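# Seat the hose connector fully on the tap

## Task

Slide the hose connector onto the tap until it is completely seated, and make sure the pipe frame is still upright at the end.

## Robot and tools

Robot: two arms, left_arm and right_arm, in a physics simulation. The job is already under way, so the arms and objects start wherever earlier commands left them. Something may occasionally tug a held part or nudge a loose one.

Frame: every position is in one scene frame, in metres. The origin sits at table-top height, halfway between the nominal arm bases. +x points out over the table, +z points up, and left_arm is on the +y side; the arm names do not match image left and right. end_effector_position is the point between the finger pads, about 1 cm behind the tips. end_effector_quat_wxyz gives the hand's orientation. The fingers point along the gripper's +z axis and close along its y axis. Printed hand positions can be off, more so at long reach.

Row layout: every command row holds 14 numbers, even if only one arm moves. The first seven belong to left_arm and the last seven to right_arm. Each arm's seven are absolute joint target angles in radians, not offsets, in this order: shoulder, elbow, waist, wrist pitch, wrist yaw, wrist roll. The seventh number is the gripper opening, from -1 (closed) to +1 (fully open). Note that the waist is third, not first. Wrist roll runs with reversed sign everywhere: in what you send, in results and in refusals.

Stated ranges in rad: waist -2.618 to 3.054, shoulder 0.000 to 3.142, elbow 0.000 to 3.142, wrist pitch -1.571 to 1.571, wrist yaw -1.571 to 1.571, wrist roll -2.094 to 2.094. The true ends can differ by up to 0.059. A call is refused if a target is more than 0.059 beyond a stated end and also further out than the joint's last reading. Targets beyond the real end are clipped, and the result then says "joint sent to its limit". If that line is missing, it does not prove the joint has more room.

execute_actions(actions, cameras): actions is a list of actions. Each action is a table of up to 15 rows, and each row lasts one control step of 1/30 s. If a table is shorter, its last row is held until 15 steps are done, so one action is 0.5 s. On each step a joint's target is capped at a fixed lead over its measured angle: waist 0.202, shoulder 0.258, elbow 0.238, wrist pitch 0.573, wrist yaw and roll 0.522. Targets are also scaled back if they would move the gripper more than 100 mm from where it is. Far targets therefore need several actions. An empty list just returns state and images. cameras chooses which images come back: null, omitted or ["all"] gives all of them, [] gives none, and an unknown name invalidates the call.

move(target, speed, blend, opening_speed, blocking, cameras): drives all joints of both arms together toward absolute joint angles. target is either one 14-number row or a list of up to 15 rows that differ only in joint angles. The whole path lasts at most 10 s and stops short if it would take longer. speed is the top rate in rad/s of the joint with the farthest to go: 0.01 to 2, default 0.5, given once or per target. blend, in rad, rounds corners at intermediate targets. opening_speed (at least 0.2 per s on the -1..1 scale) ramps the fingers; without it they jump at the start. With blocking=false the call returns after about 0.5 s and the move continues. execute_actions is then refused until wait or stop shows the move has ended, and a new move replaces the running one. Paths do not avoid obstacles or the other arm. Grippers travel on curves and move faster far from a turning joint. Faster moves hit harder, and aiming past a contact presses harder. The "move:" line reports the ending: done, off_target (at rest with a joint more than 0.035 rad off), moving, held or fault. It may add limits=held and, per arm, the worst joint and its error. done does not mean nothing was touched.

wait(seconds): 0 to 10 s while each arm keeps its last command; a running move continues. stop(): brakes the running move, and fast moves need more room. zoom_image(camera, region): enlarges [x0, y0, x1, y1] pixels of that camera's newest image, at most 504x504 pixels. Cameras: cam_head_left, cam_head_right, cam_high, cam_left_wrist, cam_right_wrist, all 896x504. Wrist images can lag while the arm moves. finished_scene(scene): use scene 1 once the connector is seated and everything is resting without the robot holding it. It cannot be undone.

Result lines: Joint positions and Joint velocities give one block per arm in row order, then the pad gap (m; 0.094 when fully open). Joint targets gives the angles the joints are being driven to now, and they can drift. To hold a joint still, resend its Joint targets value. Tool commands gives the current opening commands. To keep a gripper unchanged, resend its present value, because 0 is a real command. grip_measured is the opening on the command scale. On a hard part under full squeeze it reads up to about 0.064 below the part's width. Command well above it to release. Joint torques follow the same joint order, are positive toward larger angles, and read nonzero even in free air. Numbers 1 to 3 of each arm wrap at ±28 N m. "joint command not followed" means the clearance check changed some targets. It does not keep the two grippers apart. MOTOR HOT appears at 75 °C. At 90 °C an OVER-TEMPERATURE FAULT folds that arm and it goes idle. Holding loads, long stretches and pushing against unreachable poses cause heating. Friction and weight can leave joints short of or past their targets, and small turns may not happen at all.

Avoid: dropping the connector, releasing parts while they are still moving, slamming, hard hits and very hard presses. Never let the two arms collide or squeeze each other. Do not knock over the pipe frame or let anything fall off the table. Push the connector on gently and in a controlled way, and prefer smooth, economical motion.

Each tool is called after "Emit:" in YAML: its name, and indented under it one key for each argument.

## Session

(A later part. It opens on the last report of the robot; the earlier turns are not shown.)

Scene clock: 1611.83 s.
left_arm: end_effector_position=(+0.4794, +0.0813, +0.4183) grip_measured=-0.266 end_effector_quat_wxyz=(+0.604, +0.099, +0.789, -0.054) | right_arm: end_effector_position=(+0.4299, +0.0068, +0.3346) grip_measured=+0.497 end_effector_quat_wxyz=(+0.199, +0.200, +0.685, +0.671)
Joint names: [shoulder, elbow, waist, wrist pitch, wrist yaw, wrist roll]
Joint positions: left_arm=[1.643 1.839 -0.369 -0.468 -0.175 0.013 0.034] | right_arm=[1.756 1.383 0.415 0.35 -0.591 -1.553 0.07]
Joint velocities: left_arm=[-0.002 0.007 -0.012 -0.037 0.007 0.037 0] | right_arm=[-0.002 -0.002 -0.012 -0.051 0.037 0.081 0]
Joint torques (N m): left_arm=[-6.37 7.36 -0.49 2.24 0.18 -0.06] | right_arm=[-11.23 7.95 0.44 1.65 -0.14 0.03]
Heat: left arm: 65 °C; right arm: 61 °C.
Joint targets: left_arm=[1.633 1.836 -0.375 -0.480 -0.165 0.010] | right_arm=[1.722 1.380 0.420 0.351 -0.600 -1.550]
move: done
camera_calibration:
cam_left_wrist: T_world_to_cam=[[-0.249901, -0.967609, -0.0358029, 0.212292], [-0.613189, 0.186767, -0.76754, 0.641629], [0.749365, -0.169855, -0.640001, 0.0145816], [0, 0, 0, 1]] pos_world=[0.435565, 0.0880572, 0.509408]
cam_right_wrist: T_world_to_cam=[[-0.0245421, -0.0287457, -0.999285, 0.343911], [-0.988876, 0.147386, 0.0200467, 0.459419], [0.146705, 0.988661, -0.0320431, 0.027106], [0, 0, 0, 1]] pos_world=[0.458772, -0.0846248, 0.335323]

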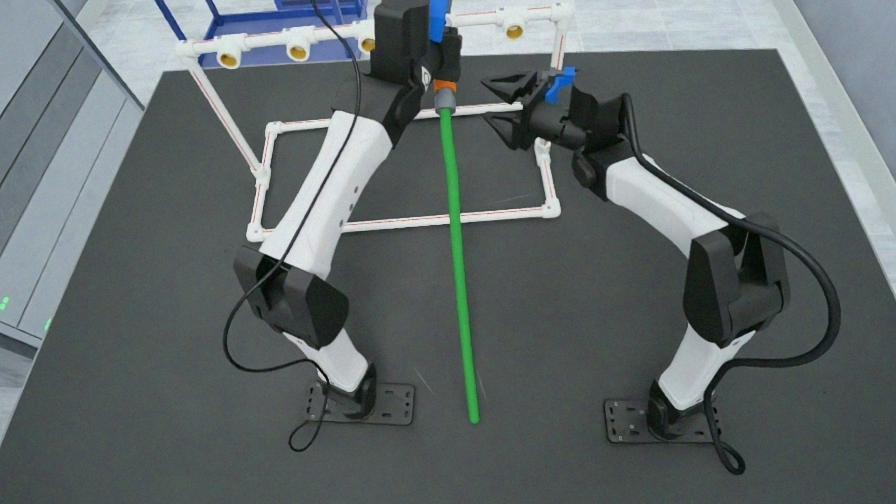

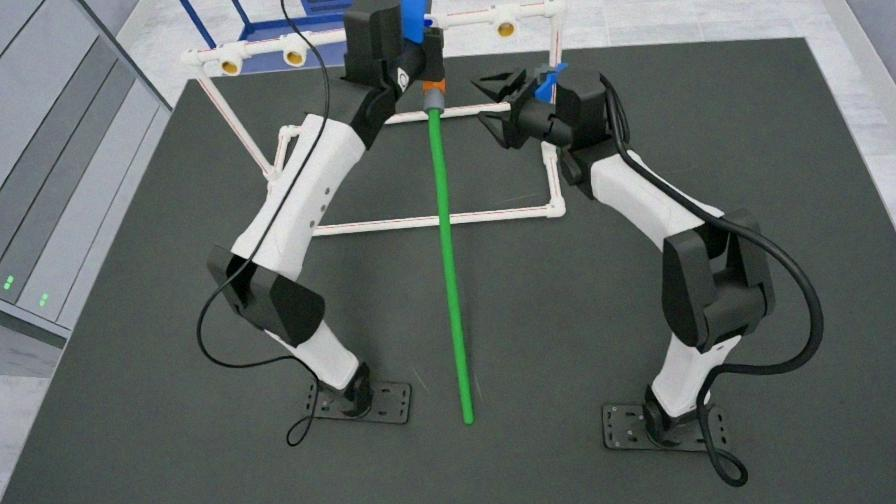

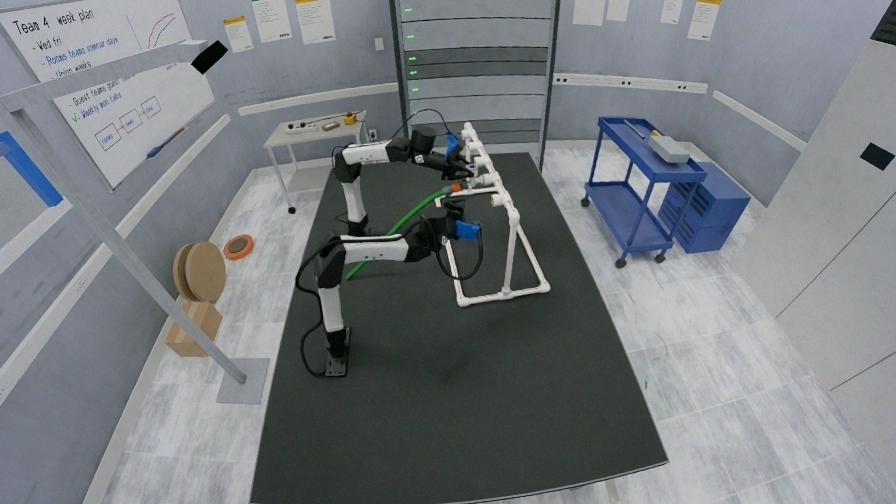

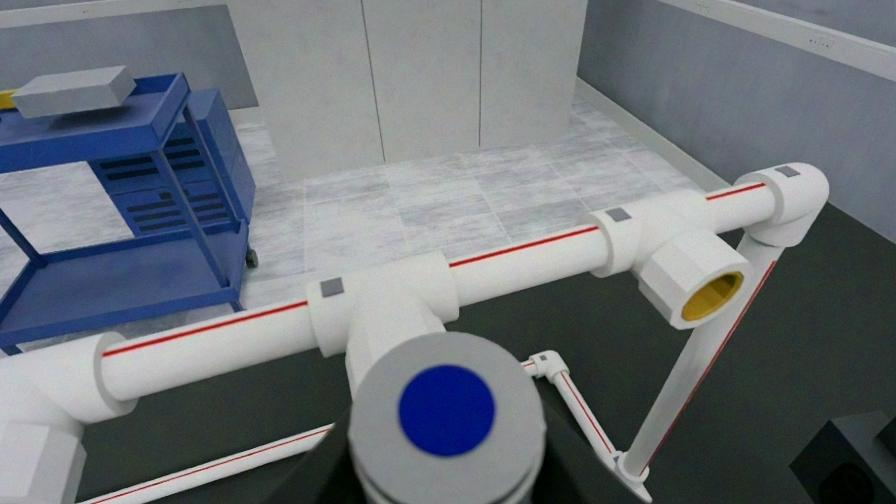

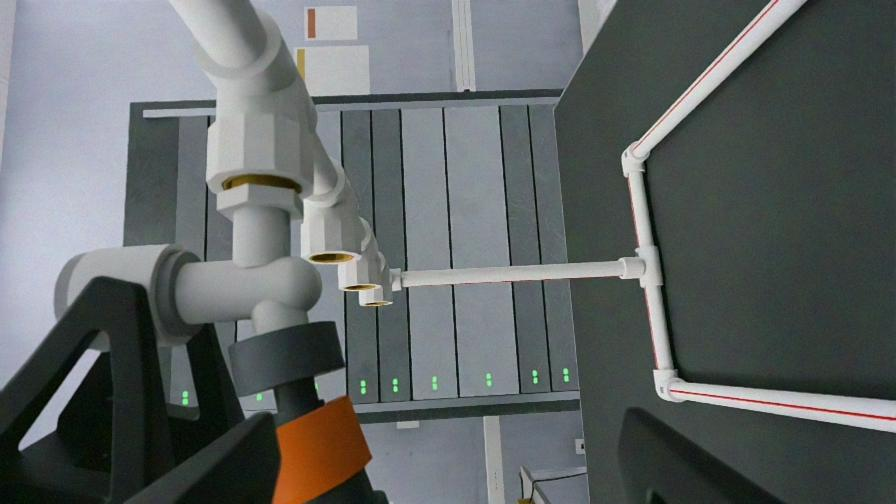

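Emit:
move:
  target: [1.633,1.836,-0.375,-0.480,-0.165,0.01,-0.95,1.60,1.375,0.46,0.216,-0.55,-1.250,0.5]
  speed: 0.5
  cameras: ["cam_right_wrist","cam_head_left"]

Scene clock: 1624.80 s.
left_arm: end_effector_position=(+0.4794, +0.0813, +0.4183) grip_measured=-0.266 end_effector_quat_wxyz=(+0.604, +0.098, +0.789, -0.054) | right_arm: end_effector_position=(+0.3941, +0.0078, +0.3674) grip_measured=+0.497 end_effector_quat_wxyz=(+0.290, +0.098, +0.710, +0.634)
Joint names: [shoulder, elbow, waist, wrist pitch, wrist yaw, wrist roll]
Joint positions: left_arm=[1.643 1.839 -0.369 -0.468 -0.176 0.013 0.034] | right_arm=[1.627 1.378 0.454 0.215 -0.558 -1.261 0.07]
Joint velocities: left_arm=[-0.002 -0.002 0.002 -0.051 -0.037 -0.022 0] | right_arm=[0.012 -0.007 -0.007 0.022 -0.007 -0.037 0.001]
Joint torques (N m): left_arm=[-6.39 7.3 -0.57 2.23 0.2 -0.06] | right_arm=[-9.62 7.98 0.51 1.64 0.04 0.09]
Heat: left arm: 64 °C; right arm: 66 °C.
Joint targets: left_arm=[1.633 1.836 -0.375 -0.480 -0.165 0.010] | right_arm=[1.600 1.375 0.460 0.216 -0.550 -1.250]
move: done
camera_calibration:
cam_right_wrist: T_world_to_cam=[[0.210312, -0.188039, -0.95938, 0.269913], [-0.965064, 0.116927, -0.234476, 0.507594], [0.156268, 0.975177, -0.156879, 0.0746616], [0, 0, 0, 1]] pos_world=[0.421427, -0.0814054, 0.389681]
Images, in order (width x height): cam_head_left 896x504, cam_right_wrist 896x504.

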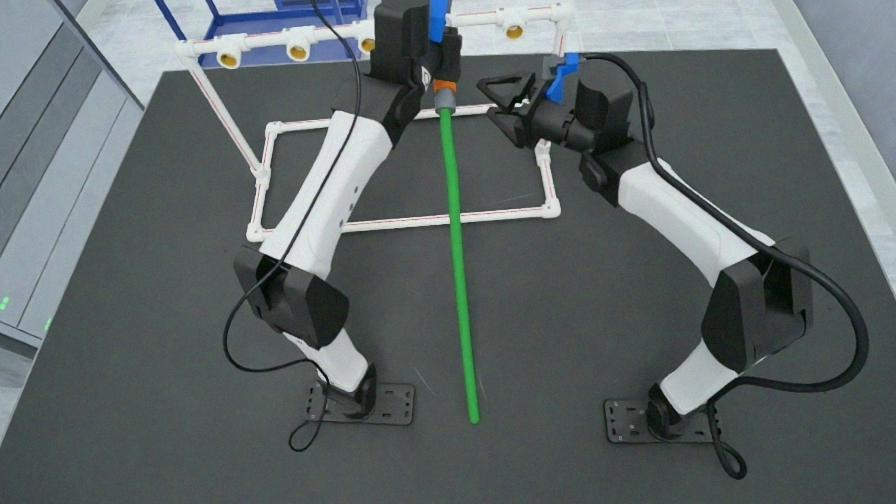

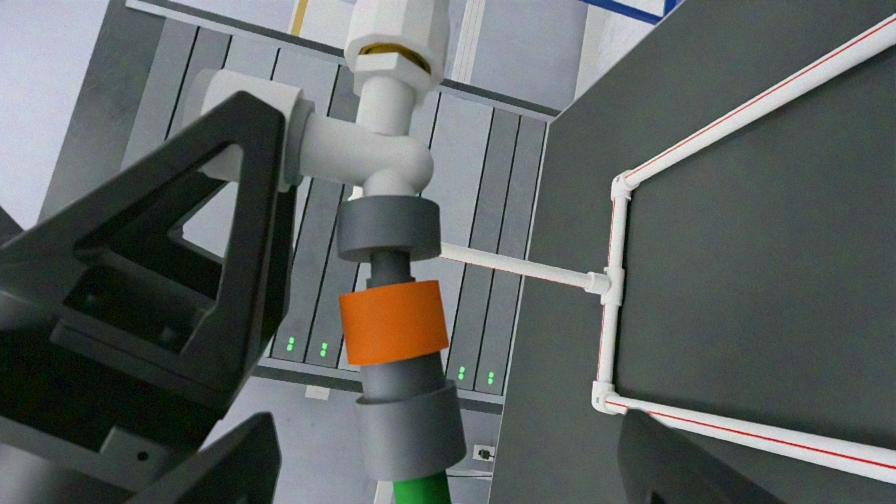

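Emit:
move:
  target: [1.633,1.836,-0.375,-0.480,-0.165,0.01,-0.95,1.672,1.435,0.57,0.224,-0.44,-1.15,0.6]
  speed: 0.3
  cameras: ["cam_right_wrist","cam_head_left"]

Scene clock: 1635.20 s.
left_arm: end_effector_position=(+0.4794, +0.0813, +0.4183) grip_measured=-0.266 end_effector_quat_wxyz=(+0.604, +0.098, +0.789, -0.054) | right_arm: end_effector_position=(+0.3828, +0.0505, +0.3571) grip_measured=+0.597 end_effector_quat_wxyz=(+0.315, +0.063, +0.721, +0.614)
Joint names: [shoulder, elbow, waist, wrist pitch, wrist yaw, wrist roll]
Joint positions: left_arm=[1.643 1.839 -0.369 -0.468 -0.176 0.013 0.034] | right_arm=[1.671 1.403 0.569 0.214 -0.449 -1.161 0.075]
Joint velocities: left_arm=[0.007 -0.022 -0.017 -0.037 0.022 0.051 0] | right_arm=[0.002 0.007 -0.007 -0.022 0.066 -0.037 -0.001]
Joint torques (N m): left_arm=[-6.43 7.41 -0.58 2.23 0.21 -0.07] | right_arm=[-7.61 11.59 0.08 1.78 0.03 0.09]
Heat: left arm: 64 °C; right arm: 66 °C.
Joint targets: left_arm=[1.633 1.836 -0.375 -0.480 -0.165 0.010] | right_arm=[1.672 1.435 0.570 0.224 -0.440 -1.150]
move: done
camera_calibration:
cam_right_wrist: T_world_to_cam=[[0.278478, -0.249133, -0.927568, 0.235994], [-0.946998, 0.0898059, -0.308432, 0.510195], [0.160142, 0.964296, -0.21092, 0.0514514], [0, 0, 0, 1]] pos_world=[0.409195, -0.0366391, 0.387113]
Images, in order (width x height): cam_head_left 896x504, cam_right_wrist 896x504.

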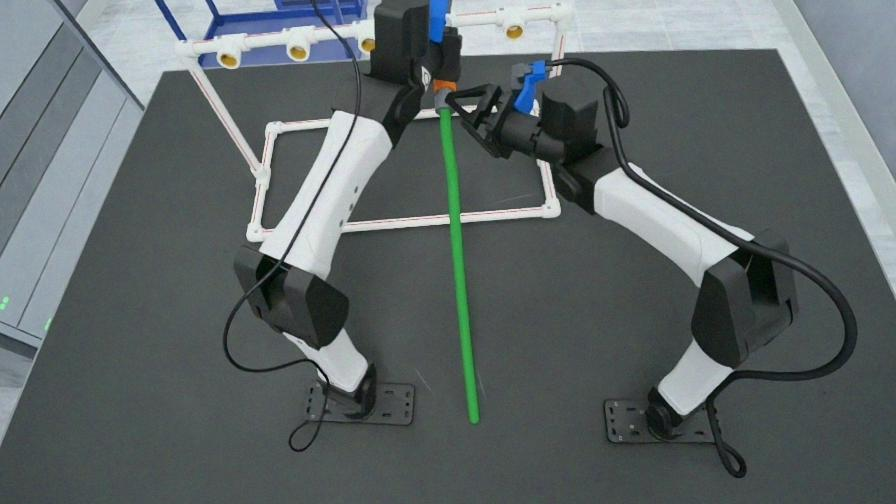

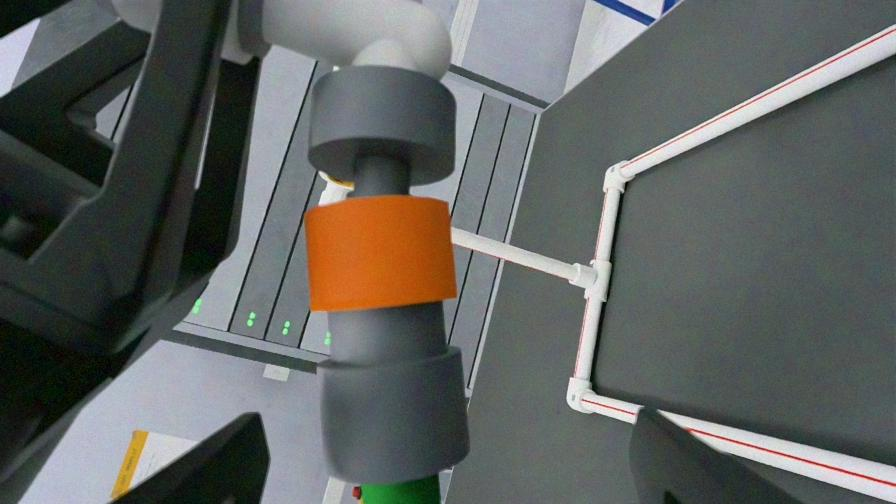

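Emit:
move:
  target: [1.633,1.836,-0.375,-0.480,-0.165,0.01,-0.95,1.734,1.533,0.618,0.188,-0.392,-1.13,0.6]
  speed: 0.2
  cameras: ["cam_right_wrist","cam_head_left"]

Scene clock: 1640.77 s.
left_arm: end_effector_position=(+0.4794, +0.0813, +0.4183) grip_measured=-0.266 end_effector_quat_wxyz=(+0.604, +0.098, +0.789, -0.054) | right_arm: end_effector_position=(+0.3871, +0.0728, +0.3672) grip_measured=+0.597 end_effector_quat_wxyz=(+0.326, +0.054, +0.719, +0.612)
Joint names: [shoulder, elbow, waist, wrist pitch, wrist yaw, wrist roll]
Joint positions: left_arm=[1.643 1.839 -0.369 -0.468 -0.176 0.013 0.034] | right_arm=[1.73 1.5 0.613 0.187 -0.401 -1.14 0.075]
Joint velocities: left_arm=[-0.007 -0.017 0.002 -0.081 -0.007 -0.007 -0.001] | right_arm=[-0.002 -0.007 0.007 -0.007 -0.022 0.066 -0.001]
Joint torques (N m): left_arm=[-6.41 7.41 -0.57 2.23 0.19 -0.06] | right_arm=[-7.84 11.64 0.4 1.69 0.03 0.09]
Heat: left arm: 64 °C; right arm: 65 °C.
Joint targets: left_arm=[1.633 1.836 -0.375 -0.480 -0.165 0.010] | right_arm=[1.734 1.533 0.618 0.188 -0.392 -1.130]
move: done
camera_calibration:
cam_right_wrist: T_world_to_cam=[[0.303202, -0.256072, -0.917876, 0.237087], [-0.937864, 0.0903934, -0.335023, 0.521568], [0.16876, 0.962422, -0.212753, 0.0289049], [0, 0, 0, 1]] pos_world=[0.412397, -0.0142539, 0.398503]
Images, in order (width x height): cam_head_left 896x504, cam_right_wrist 896x504.

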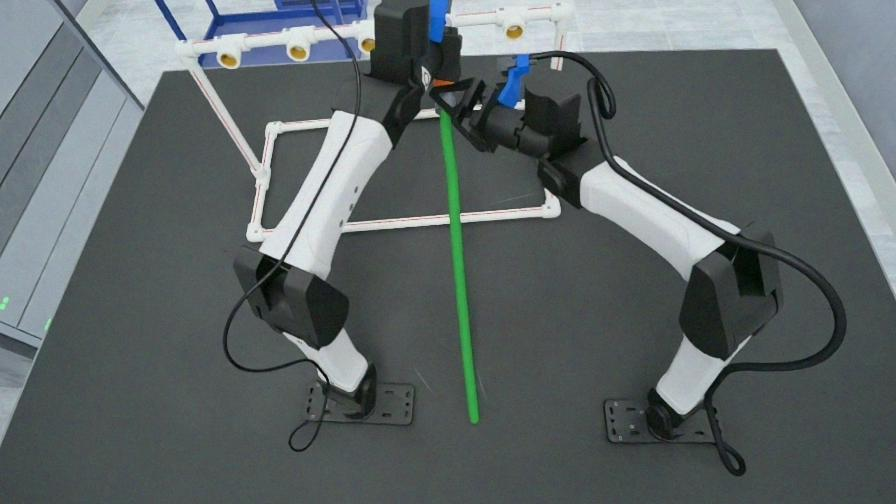

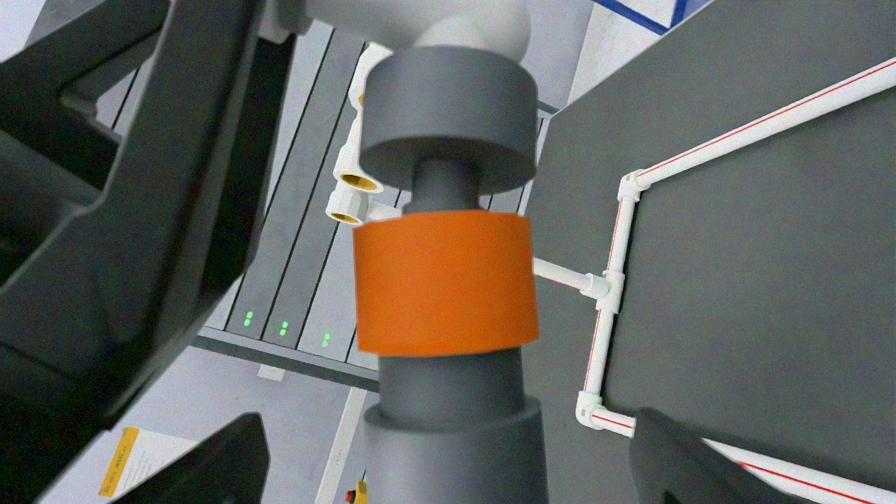

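Emit:
move:
  target: [1.633,1.836,-0.375,-0.480,-0.165,0.01,-0.95,1.736,1.533,0.622,0.186,-0.388,-1.13,-0.95]
  opening_speed: 1.2
  cameras: ["cam_right_wrist"]

Scene clock: 1644.23 s.
left_arm: end_effector_position=(+0.4794, +0.0813, +0.4183) grip_measured=-0.266 end_effector_quat_wxyz=(+0.604, +0.098, +0.789, -0.054) | right_arm: end_effector_position=(+0.3867, +0.0737, +0.3663) grip_measured=-0.335 end_effector_quat_wxyz=(+0.327, +0.053, +0.720, +0.610)
Joint names: [shoulder, elbow, waist, wrist pitch, wrist yaw, wrist roll]
Joint positions: left_arm=[1.643 1.839 -0.369 -0.468 -0.176 0.013 0.034] | right_arm=[1.73 1.501 0.616 0.183 -0.396 -1.133 0.031]
Joint velocities: left_arm=[-0.022 -0.012 -0.007 0.066 0.037 0.125 0] | right_arm=[-0.002 0.002 0.007 0.007 -0.066 -0.095 0]
Joint torques (N m): left_arm=[-6.43 7.31 -0.55 2.22 0.2 -0.05] | right_arm=[-7.69 11.56 0.49 1.72 0.04 0.02]
Heat: left arm: 64 °C; right arm: 64 °C.
Joint targets: left_arm=[1.633 1.836 -0.375 -0.480 -0.165 0.010] | right_arm=[1.736 1.533 0.622 0.186 -0.388 -1.130]
move: done
camera_calibration:
cam_right_wrist: T_world_to_cam=[[0.305513, -0.261837, -0.91548, 0.235271], [-0.936856, 0.0891794, -0.338153, 0.521596], [0.170183, 0.960983, -0.218058, 0.0294195], [0, 0, 0, 1]] pos_world=[0.411775, -0.0131846, 0.398181]
Images, in order (width x height): cam_right_wrist 896x504.

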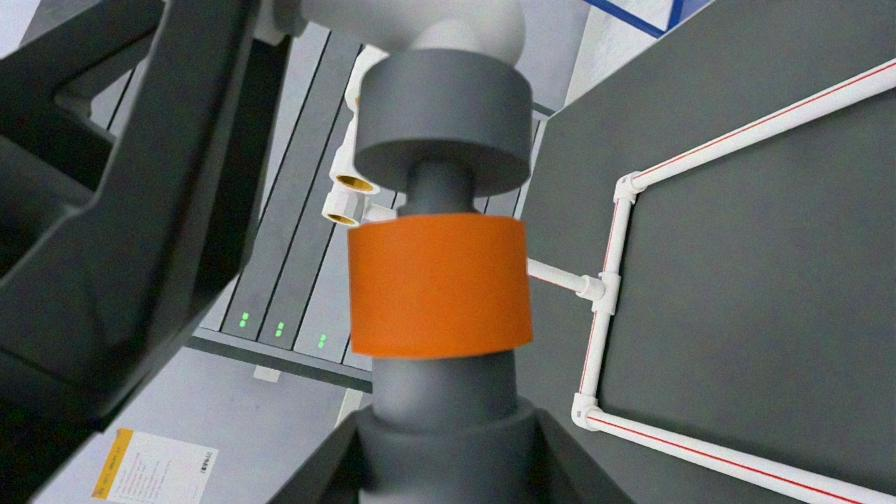

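Emit:
move:
  target: [1.590,1.785,-0.390,-0.520,-0.175,0.01,-0.95,1.793,1.620,0.595,0.156,-0.415,-1.19,-0.98]
  speed: 0.06
  cameras: ["cam_right_wrist"]

Emit:
move:
  target: [1.560,1.750,-0.400,-0.560,-0.180,0.01,-0.95,1.820,1.662,0.582,0.140,-0.430,-1.19,-0.98]
  speed: 0.08
  cameras: ["cam_right_wrist","cam_left_wrist","cam_head_left"]

Scene clock: 1655.07 s.
left_arm: end_effector_position=(+0.4817, +0.0847, +0.4179) grip_measured=-0.266 end_effector_quat_wxyz=(+0.614, +0.091, +0.783, -0.049) | right_arm: end_effector_position=(+0.3912, +0.0784, +0.3673) grip_measured=-0.335 end_effector_quat_wxyz=(+0.296, +0.056, +0.729, +0.615)
Joint names: [shoulder, elbow, waist, wrist pitch, wrist yaw, wrist roll]
Joint positions: left_arm=[1.633 1.803 -0.366 -0.419 -0.191 0.013 0.034] | right_arm=[1.768 1.576 0.604 0.116 -0.449 -1.167 0.031]
Joint velocities: left_arm=[-0.012 -0.002 -0.002 -0.007 -0.007 -0.051 0] | right_arm=[-0.002 -0.002 -0.002 0.007 0.022 -0.081 0.001]
Joint torques (N m): left_arm=[-8.92 6.06 -2.07 1.15 0.26 -0.06] | right_arm=[-6.35 12.74 -0.79 2.07 0.34 -0.24]
Heat: left arm: 63 °C; right arm: 62 °C.
Joint targets: left_arm=[1.590 1.785 -0.390 -0.520 -0.175 0.010] | right_arm=[1.793 1.620 0.595 0.156 -0.415 -1.190]
move: off_target (left_arm, right_arm); left_arm: the wrist pitch is farthest, 0.101 rad from its target; right_arm: the elbow is farthest, 0.044 rad from its target
camera_calibration:
cam_right_wrist: T_world_to_cam=[[0.264413, -0.248016, -0.931973, 0.25711], [-0.956749, 0.054101, -0.28584, 0.517066], [0.121313, 0.967244, -0.222984, 0.0447692], [0, 0, 0, 1]] pos_world=[0.421288, -0.00750908, 0.397401]
Images, in order (width x height): cam_right_wrist 896x504.

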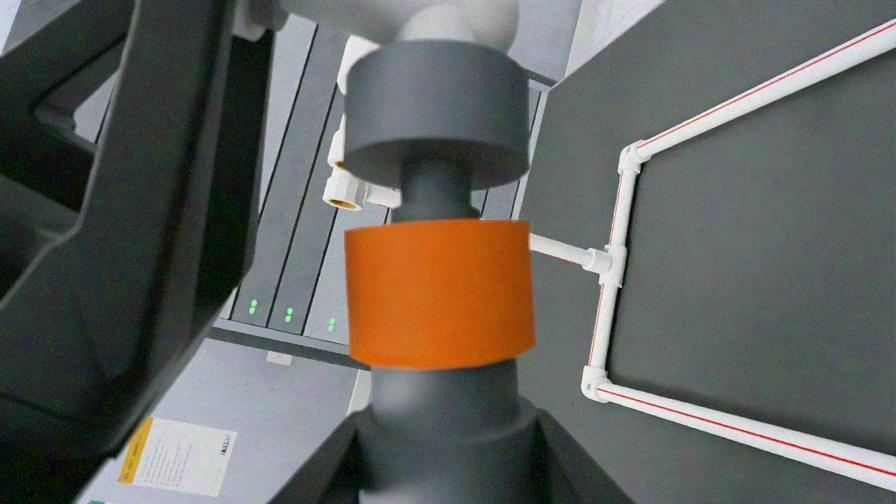

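Scene clock: 1656.03 s.
left_arm: end_effector_position=(+0.4774, +0.0924, +0.4178) grip_measured=-0.266 end_effector_quat_wxyz=(+0.616, +0.083, +0.782, -0.041) | right_arm: end_effector_position=(+0.3878, +0.0849, +0.3673) grip_measured=-0.335 end_effector_quat_wxyz=(+0.273, +0.041, +0.734, +0.621)
Joint names: [shoulder, elbow, waist, wrist pitch, wrist yaw, wrist roll]
Joint positions: left_arm=[1.607 1.772 -0.361 -0.41 -0.209 0.014 0.034] | right_arm=[1.79 1.615 0.601 0.083 -0.506 -1.167 0.031]
Joint velocities: left_arm=[-0.012 0.027 0.007 -0.022 0.022 0.051 0] | right_arm=[0.002 0.002 0.012 0.007 0.007 -0.037 -0.001]
Joint torques (N m): left_arm=[-9.1 5.7 -3.38 0.59 0.38 -0.06] | right_arm=[-6.04 13.04 -1.7 2.2 0.83 -0.28]
Heat: left arm: 64 °C; right arm: 62 °C.
Joint targets: left_arm=[1.560 1.750 -0.400 -0.560 -0.180 0.010] | right_arm=[1.820 1.662 0.582 0.140 -0.430 -1.190]
move: off_target (left_arm, right_arm); left_arm: the wrist pitch is farthest, 0.150 rad from its target; right_arm: the wrist yaw is farthest, 0.076 rad from its target
camera_calibration:
cam_left_wrist: T_world_to_cam=[[-0.209716, -0.976969, -0.0393867, 0.20578], [-0.599448, 0.160293, -0.784199, 0.64084], [0.772451, -0.140849, -0.619258, -0.00478231], [0, 0, 0, 1]] pos_world=[0.431, 0.0976454, 0.50769]
cam_right_wrist: T_world_to_cam=[[0.263326, -0.23795, -0.934901, 0.26032], [-0.962504, 0.00065203, -0.271267, 0.514888], [0.0651576, 0.971277, -0.228857, 0.0625448], [0, 0, 0, 1]] pos_world=[0.422957, 0.000859229, 0.397359]
Images, in order (width x height): cam_head_left 896x504, cam_left_wrist 896x504, cam_right_wrist 896x504.

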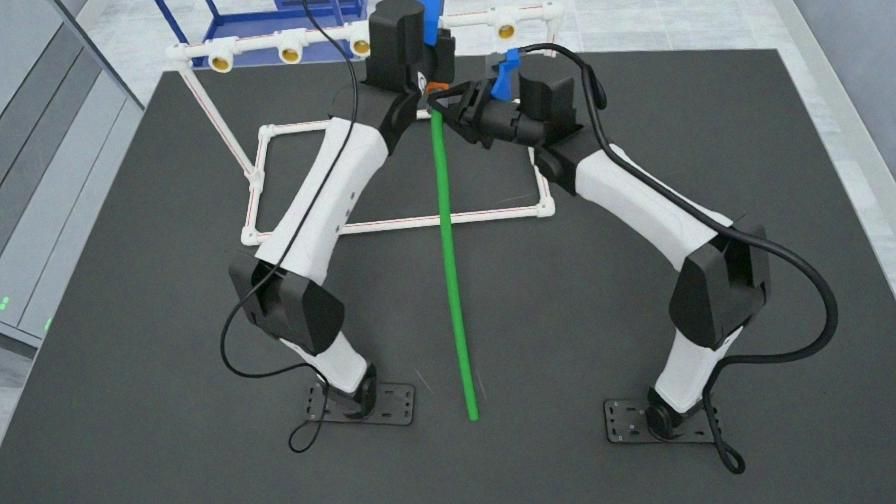

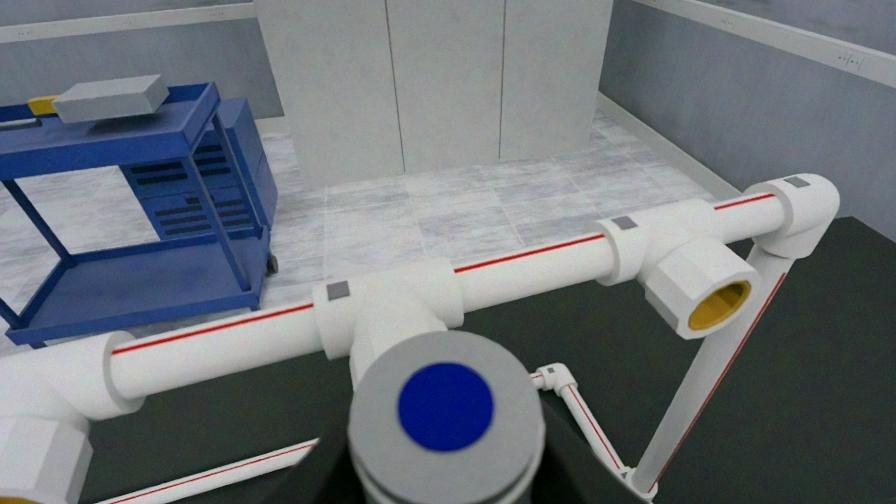

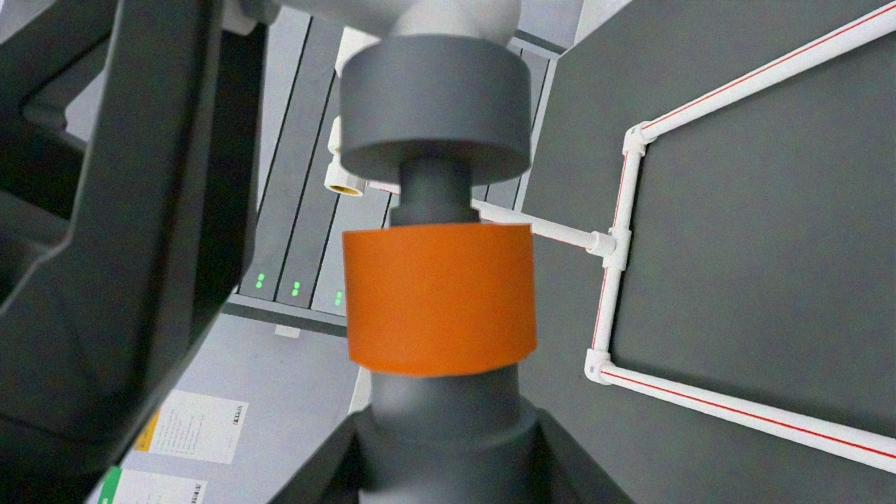

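Emit:
move:
  target: [1.560,1.750,-0.460,-0.700,-0.180,0.01,-0.95,1.830,1.680,0.570,0.130,-0.280,-1.19,-0.98]
  speed: 0.12
  cameras: ["cam_right_wrist"]

Emit:
move:
  target: [1.530,1.710,-0.480,-0.800,-0.180,0.01,-0.95,1.875,1.750,0.550,0.110,-0.280,-1.19,-0.98]
  speed: 0.12
  cameras: ["cam_right_wrist","cam_high","cam_head_left"]

Scene clock: 1663.83 s.
left_arm: end_effector_position=(+0.4759, +0.0920, +0.4170) grip_measured=-0.266 end_effector_quat_wxyz=(+0.615, +0.074, +0.784, -0.032) | right_arm: end_effector_position=(+0.3893, +0.0843, +0.3674) grip_measured=-0.335 end_effector_quat_wxyz=(+0.275, +0.050, +0.738, +0.614)
Joint names: [shoulder, elbow, waist, wrist pitch, wrist yaw, wrist roll]
Joint positions: left_arm=[1.607 1.772 -0.376 -0.416 -0.249 0.022 0.034] | right_arm=[1.79 1.631 0.605 0.051 -0.483 -1.167 0.031]
Joint velocities: left_arm=[-0.002 -0.002 0.002 -0.037 0.066 0.066 0.001] | right_arm=[-0.012 -0.007 0.012 -0.022 -0.007 -0.007 0]
Joint torques (N m): left_arm=[-9.14 5.67 -7.17 -1.05 0.9 -0.15] | right_arm=[-5.18 13.23 -3.15 2.42 2.38 -0.27]
Heat: left arm: 63 °C; right arm: 61 °C.
Joint targets: left_arm=[1.560 1.750 -0.460 -0.700 -0.180 0.010] | right_arm=[1.830 1.680 0.570 0.130 -0.280 -1.190]
move: off_target (left_arm, right_arm); left_arm: the wrist pitch is farthest, 0.284 rad from its target; right_arm: the wrist yaw is farthest, 0.203 rad from its target
camera_calibration:
cam_right_wrist: T_world_to_cam=[[0.246859, -0.253344, -0.935349, 0.267728], [-0.965696, 0.0159391, -0.259185, 0.511852], [0.0805716, 0.967245, -0.240719, 0.0617776], [0, 0, 0, 1]] pos_world=[0.423225, -0.0000851676, 0.397955]
Images, in order (width x height): cam_right_wrist 896x504.

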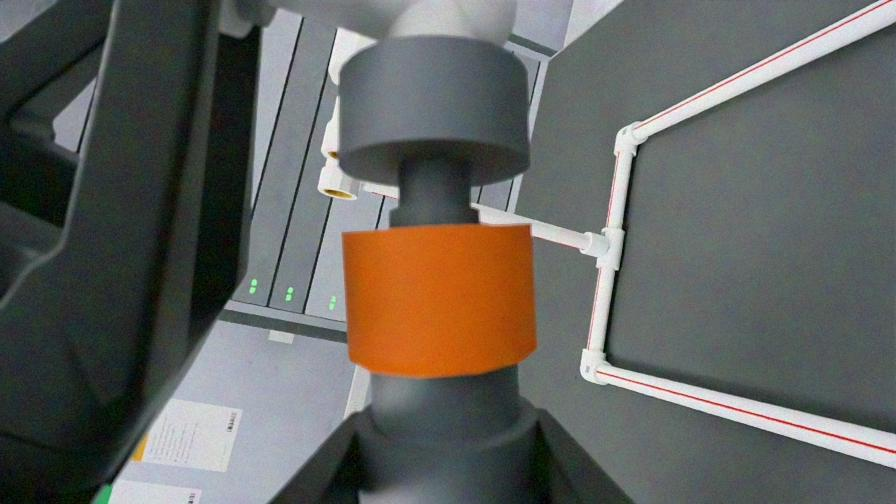

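Scene clock: 1664.97 s.
left_arm: end_effector_position=(+0.4734, +0.0980, +0.4161) grip_measured=-0.267 end_effector_quat_wxyz=(+0.615, +0.062, +0.786, -0.022) | right_arm: end_effector_position=(+0.3882, +0.0909, +0.3679) grip_measured=-0.335 end_effector_quat_wxyz=(+0.253, +0.042, +0.747, +0.614)
Joint names: [shoulder, elbow, waist, wrist pitch, wrist yaw, wrist roll]
Joint positions: left_arm=[1.595 1.758 -0.378 -0.419 -0.282 0.03 0.034] | right_arm=[1.82 1.696 0.605 -0.013 -0.524 -1.167 0.031]
Joint velocities: left_arm=[-0.002 0.007 -0.002 0.037 -0.022 -0.007 0] | right_arm=[-0.002 0.007 -0.002 -0.051 0.037 0.007 0]
Joint torques (N m): left_arm=[-9.88 3.63 -7.84 -1.75 1.15 -0.21] | right_arm=[-4.12 13.78 -4.94 2.81 2.84 -0.27]
Heat: left arm: 63 °C; right arm: 61 °C.
Joint targets: left_arm=[1.537 1.715 -0.470 -0.760 -0.191 0.012] | right_arm=[1.875 1.750 0.550 0.110 -0.280 -1.190]
move: off_target (left_arm, right_arm); left_arm: the wrist pitch is farthest, 0.381 rad from its target; right_arm: the wrist yaw is farthest, 0.244 rad from its target
camera_calibration:
cam_right_wrist: T_world_to_cam=[[0.231695, -0.25537, -0.938671, 0.277448], [-0.972157, -0.0260101, -0.232884, 0.507504], [0.0350566, 0.966494, -0.254286, 0.0782924], [0, 0, 0, 1]] pos_world=[0.426346, 0.00838291, 0.398531]
Images, in order (width x height): cam_head_left 896x504, cam_high 896x504, cam_right_wrist 896x504.

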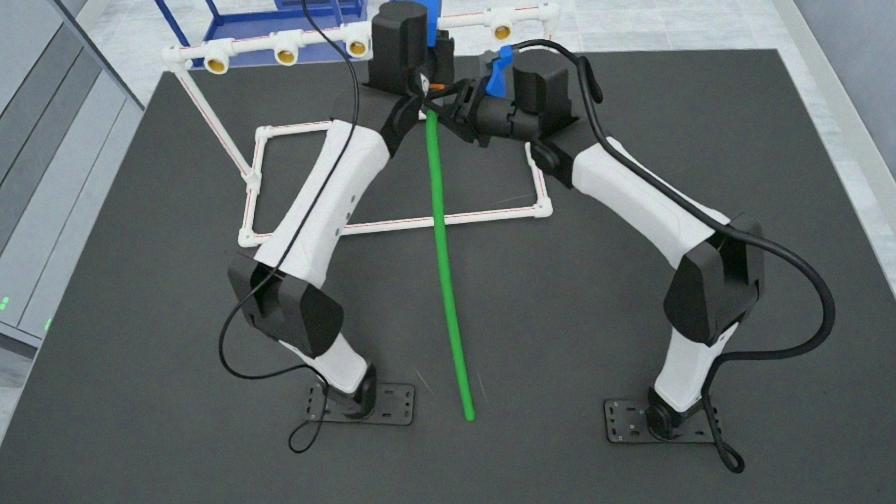

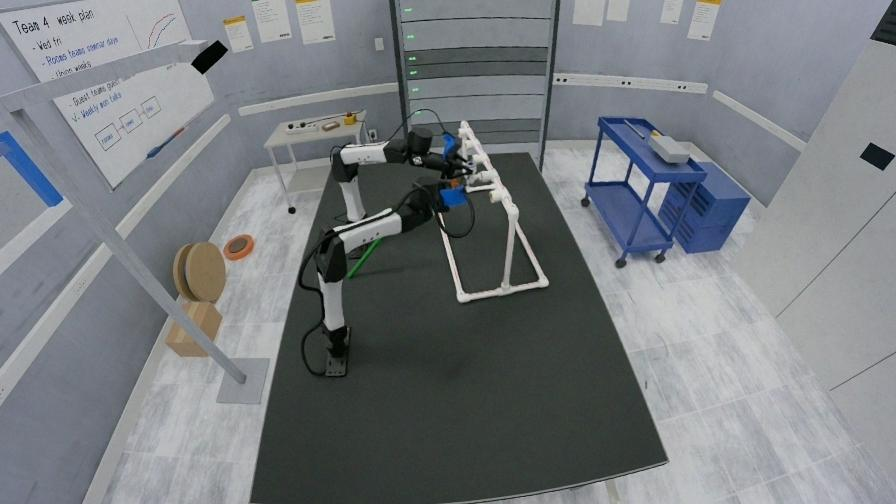

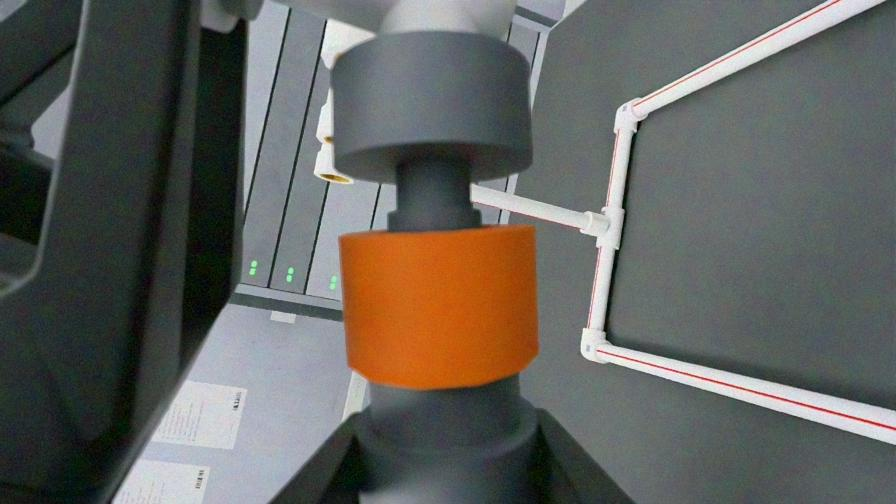

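Emit:
move:
  target: [1.460,1.640,-0.510,-0.850,-0.230,0.02,-0.95,1.940,1.800,0.480,0.060,-0.400,-1.19,-0.98]
  speed: 0.15
  cameras: ["cam_right_wrist","cam_head_left"]

Scene clock: 1676.03 s.
left_arm: end_effector_position=(+0.4590, +0.1027, +0.4183) grip_measured=-0.267 end_effector_quat_wxyz=(+0.622, +0.051, +0.781, -0.013) | right_arm: end_effector_position=(+0.3770, +0.0965, +0.3671) grip_measured=-0.335 end_effector_quat_wxyz=(+0.189, -0.014, +0.746, +0.639)
Joint names: [shoulder, elbow, waist, wrist pitch, wrist yaw, wrist roll]
Joint positions: left_arm=[1.537 1.693 -0.397 -0.397 -0.328 0.034 0.034] | right_arm=[1.868 1.753 0.572 -0.037 -0.734 -1.162 0.031]
Joint velocities: left_arm=[-0.017 -0.002 -0.017 -0.022 0.037 0.022 0.001] | right_arm=[0.007 0.002 -0.002 0.022 -0.022 0.007 -0.001]
Joint torques (N m): left_arm=[-9.78 3.73 -7.76 -1.98 0.98 -0.15] | right_arm=[-3.81 12.27 -7.09 2.38 3.3 -0.28]
Heat: left arm: 64 °C; right arm: 60 °C.
Joint targets: left_arm=[1.475 1.651 -0.487 -0.758 -0.250 0.023] | right_arm=[1.929 1.793 0.493 0.046 -0.449 -1.186]
move: off_target (left_arm, right_arm); left_arm: the wrist pitch is farthest, 0.453 rad from its target; right_arm: the wrist yaw is farthest, 0.334 rad from its target
camera_calibration:
cam_right_wrist: T_world_to_cam=[[0.248801, -0.198426, -0.948011, 0.272129], [-0.958384, -0.191911, -0.211355, 0.499448], [-0.139995, 0.961144, -0.237916, 0.133581], [0, 0, 0, 1]] pos_world=[0.429657, 0.0214561, 0.395323]
Images, in order (width x height): cam_head_left 896x504, cam_right_wrist 896x504.

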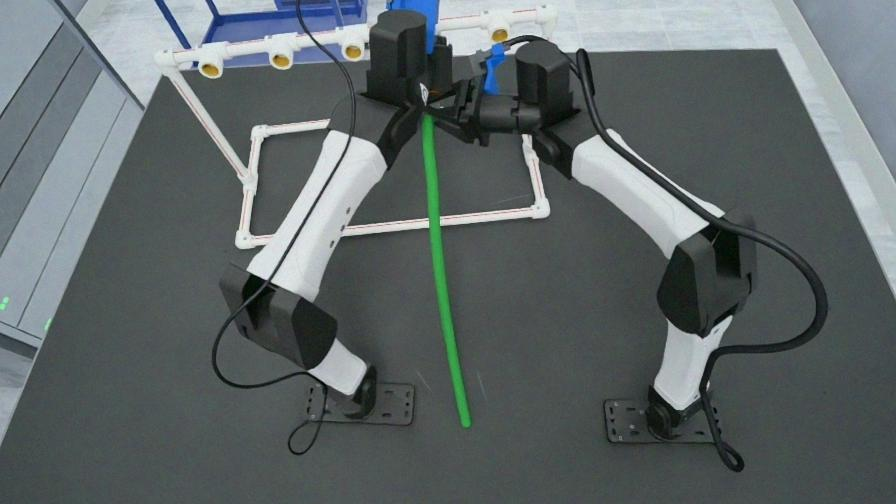

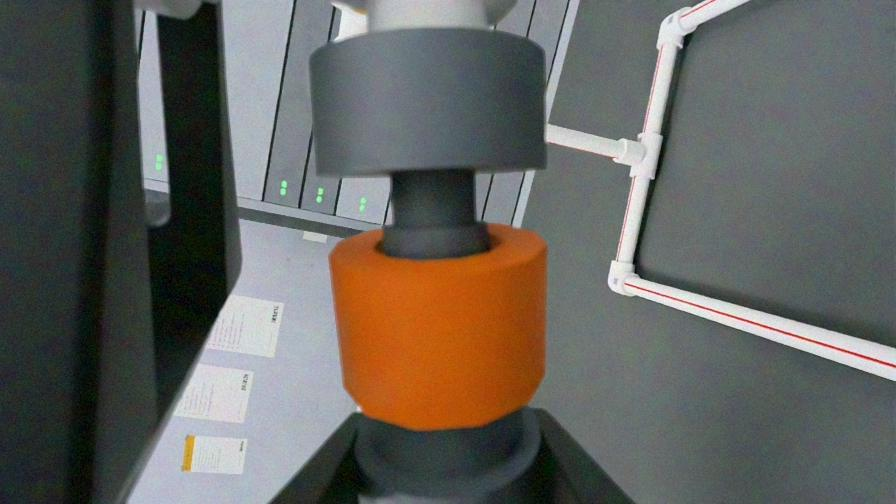

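Emit:
move:
  target: [1.475,1.650,-0.490,-0.850,-0.250,0.02,-0.95,1.88,1.745,0.52,0.060,-0.130,-1.19,-0.98]
  speed: 0.2
  cameras: ["cam_right_wrist"]

Emit:
move:
  target: [1.475,1.650,-0.490,-0.850,-0.250,0.02,-0.95,1.89,1.755,0.49,0.060,0.10,-1.19,-0.98]
  speed: 0.25
  cameras: ["cam_right_wrist"]

Scene clock: 1685.83 s.
left_arm: end_effector_position=(+0.4590, +0.1038, +0.4180) grip_measured=-0.267 end_effector_quat_wxyz=(+0.622, +0.049, +0.782, -0.011) | right_arm: end_effector_position=(+0.3783, +0.0971, +0.3673) grip_measured=-0.335 end_effector_quat_wxyz=(+0.227, +0.014, +0.755, +0.615)
Joint names: [shoulder, elbow, waist, wrist pitch, wrist yaw, wrist roll]
Joint positions: left_arm=[1.537 1.693 -0.397 -0.398 -0.334 0.036 0.034] | right_arm=[1.834 1.736 0.605 -0.072 -0.594 -1.14 0.031]
Joint velocities: left_arm=[-0.017 0.012 0.002 0.007 0.051 0.007 0] | right_arm=[-0.007 0.002 0.007 -0.007 -0.081 -0.007 0]
Joint torques (N m): left_arm=[-8.99 4.27 -6.72 -2.19 0.9 -0.15] | right_arm=[-5.94 8.95 -5.81 2.56 4.11 -0.44]
Heat: left arm: 67 °C; right arm: 62 °C.
Joint targets: left_arm=[1.485 1.657 -0.475 -0.776 -0.264 0.023] | right_arm=[1.869 1.743 0.541 0.027 -0.245 -1.178]
move: off_target (left_arm, right_arm); left_arm: the wrist pitch is farthest, 0.452 rad from its target; right_arm: the wrist yaw is farthest, 0.464 rad from its target
camera_calibration:
cam_right_wrist: T_world_to_cam=[[0.242981, -0.256854, -0.935407, 0.275452], [-0.969266, -0.102588, -0.223607, 0.500778], [-0.038527, 0.96099, -0.273886, 0.10809], [0, 0, 0, 1]] pos_world=[0.422622, 0.0182509, 0.399242]
Images, in order (width x height): cam_right_wrist 896x504.

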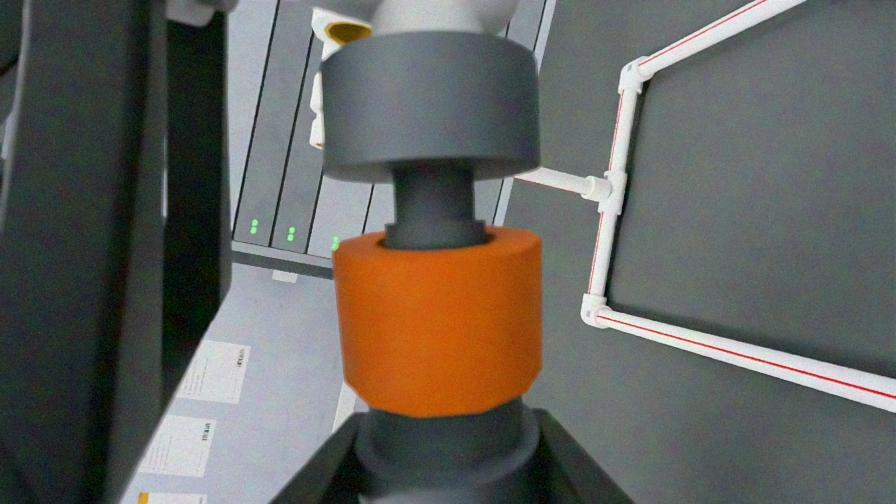

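Scene clock: 1687.47 s.
left_arm: end_effector_position=(+0.4590, +0.1038, +0.4179) grip_measured=-0.267 end_effector_quat_wxyz=(+0.622, +0.049, +0.782, -0.011) | right_arm: end_effector_position=(+0.3782, +0.0970, +0.3671) grip_measured=-0.335 end_effector_quat_wxyz=(+0.234, +0.017, +0.757, +0.609)
Joint names: [shoulder, elbow, waist, wrist pitch, wrist yaw, wrist roll]
Joint positions: left_arm=[1.537 1.693 -0.397 -0.399 -0.334 0.036 0.034] | right_arm=[1.829 1.736 0.612 -0.083 -0.571 -1.13 0.031]
Joint velocities: left_arm=[-0.012 -0.012 -0.002 -0.007 -0.022 0.007 0] | right_arm=[-0.012 -0.007 -0.007 -0.007 -0.051 0.051 0]
Joint torques (N m): left_arm=[-8.95 4.3 -6.74 -2.21 0.9 -0.17] | right_arm=[-5.71 9.43 -6.68 2.46 3.7 -0.43]
Heat: left arm: 67 °C; right arm: 61 °C.
Joint targets: left_arm=[1.485 1.657 -0.475 -0.776 -0.264 0.023] | right_arm=[1.866 1.748 0.538 0.004 -0.253 -1.167]
move: off_target (left_arm, right_arm); left_arm: the wrist pitch is farthest, 0.451 rad from its target; right_arm: the wrist yaw is farthest, 0.671 rad from its target
camera_calibration:
cam_right_wrist: T_world_to_cam=[[0.244145, -0.270543, -0.931236, 0.274617], [-0.969495, -0.0896326, -0.228135, 0.501185], [-0.0217488, 0.958526, -0.284173, 0.105758], [0, 0, 0, 1]] pos_world=[0.42115, 0.0178462, 0.400124]
Images, in order (width x height): cam_right_wrist 896x504.

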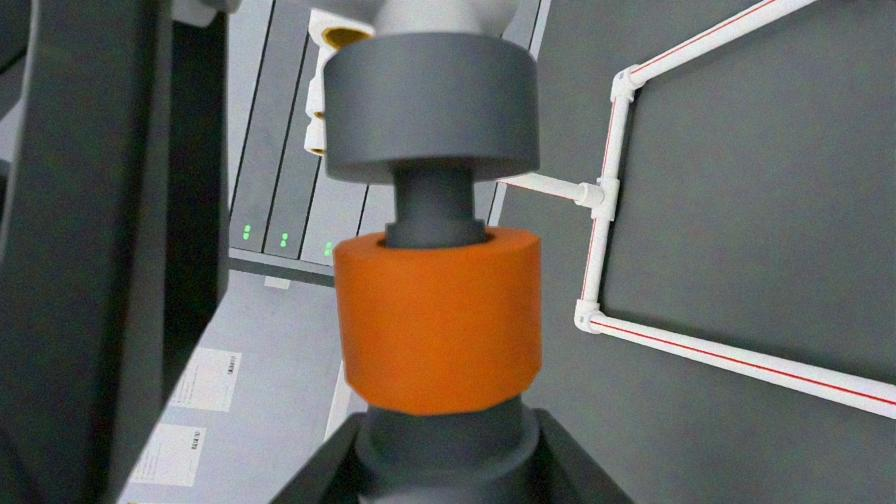

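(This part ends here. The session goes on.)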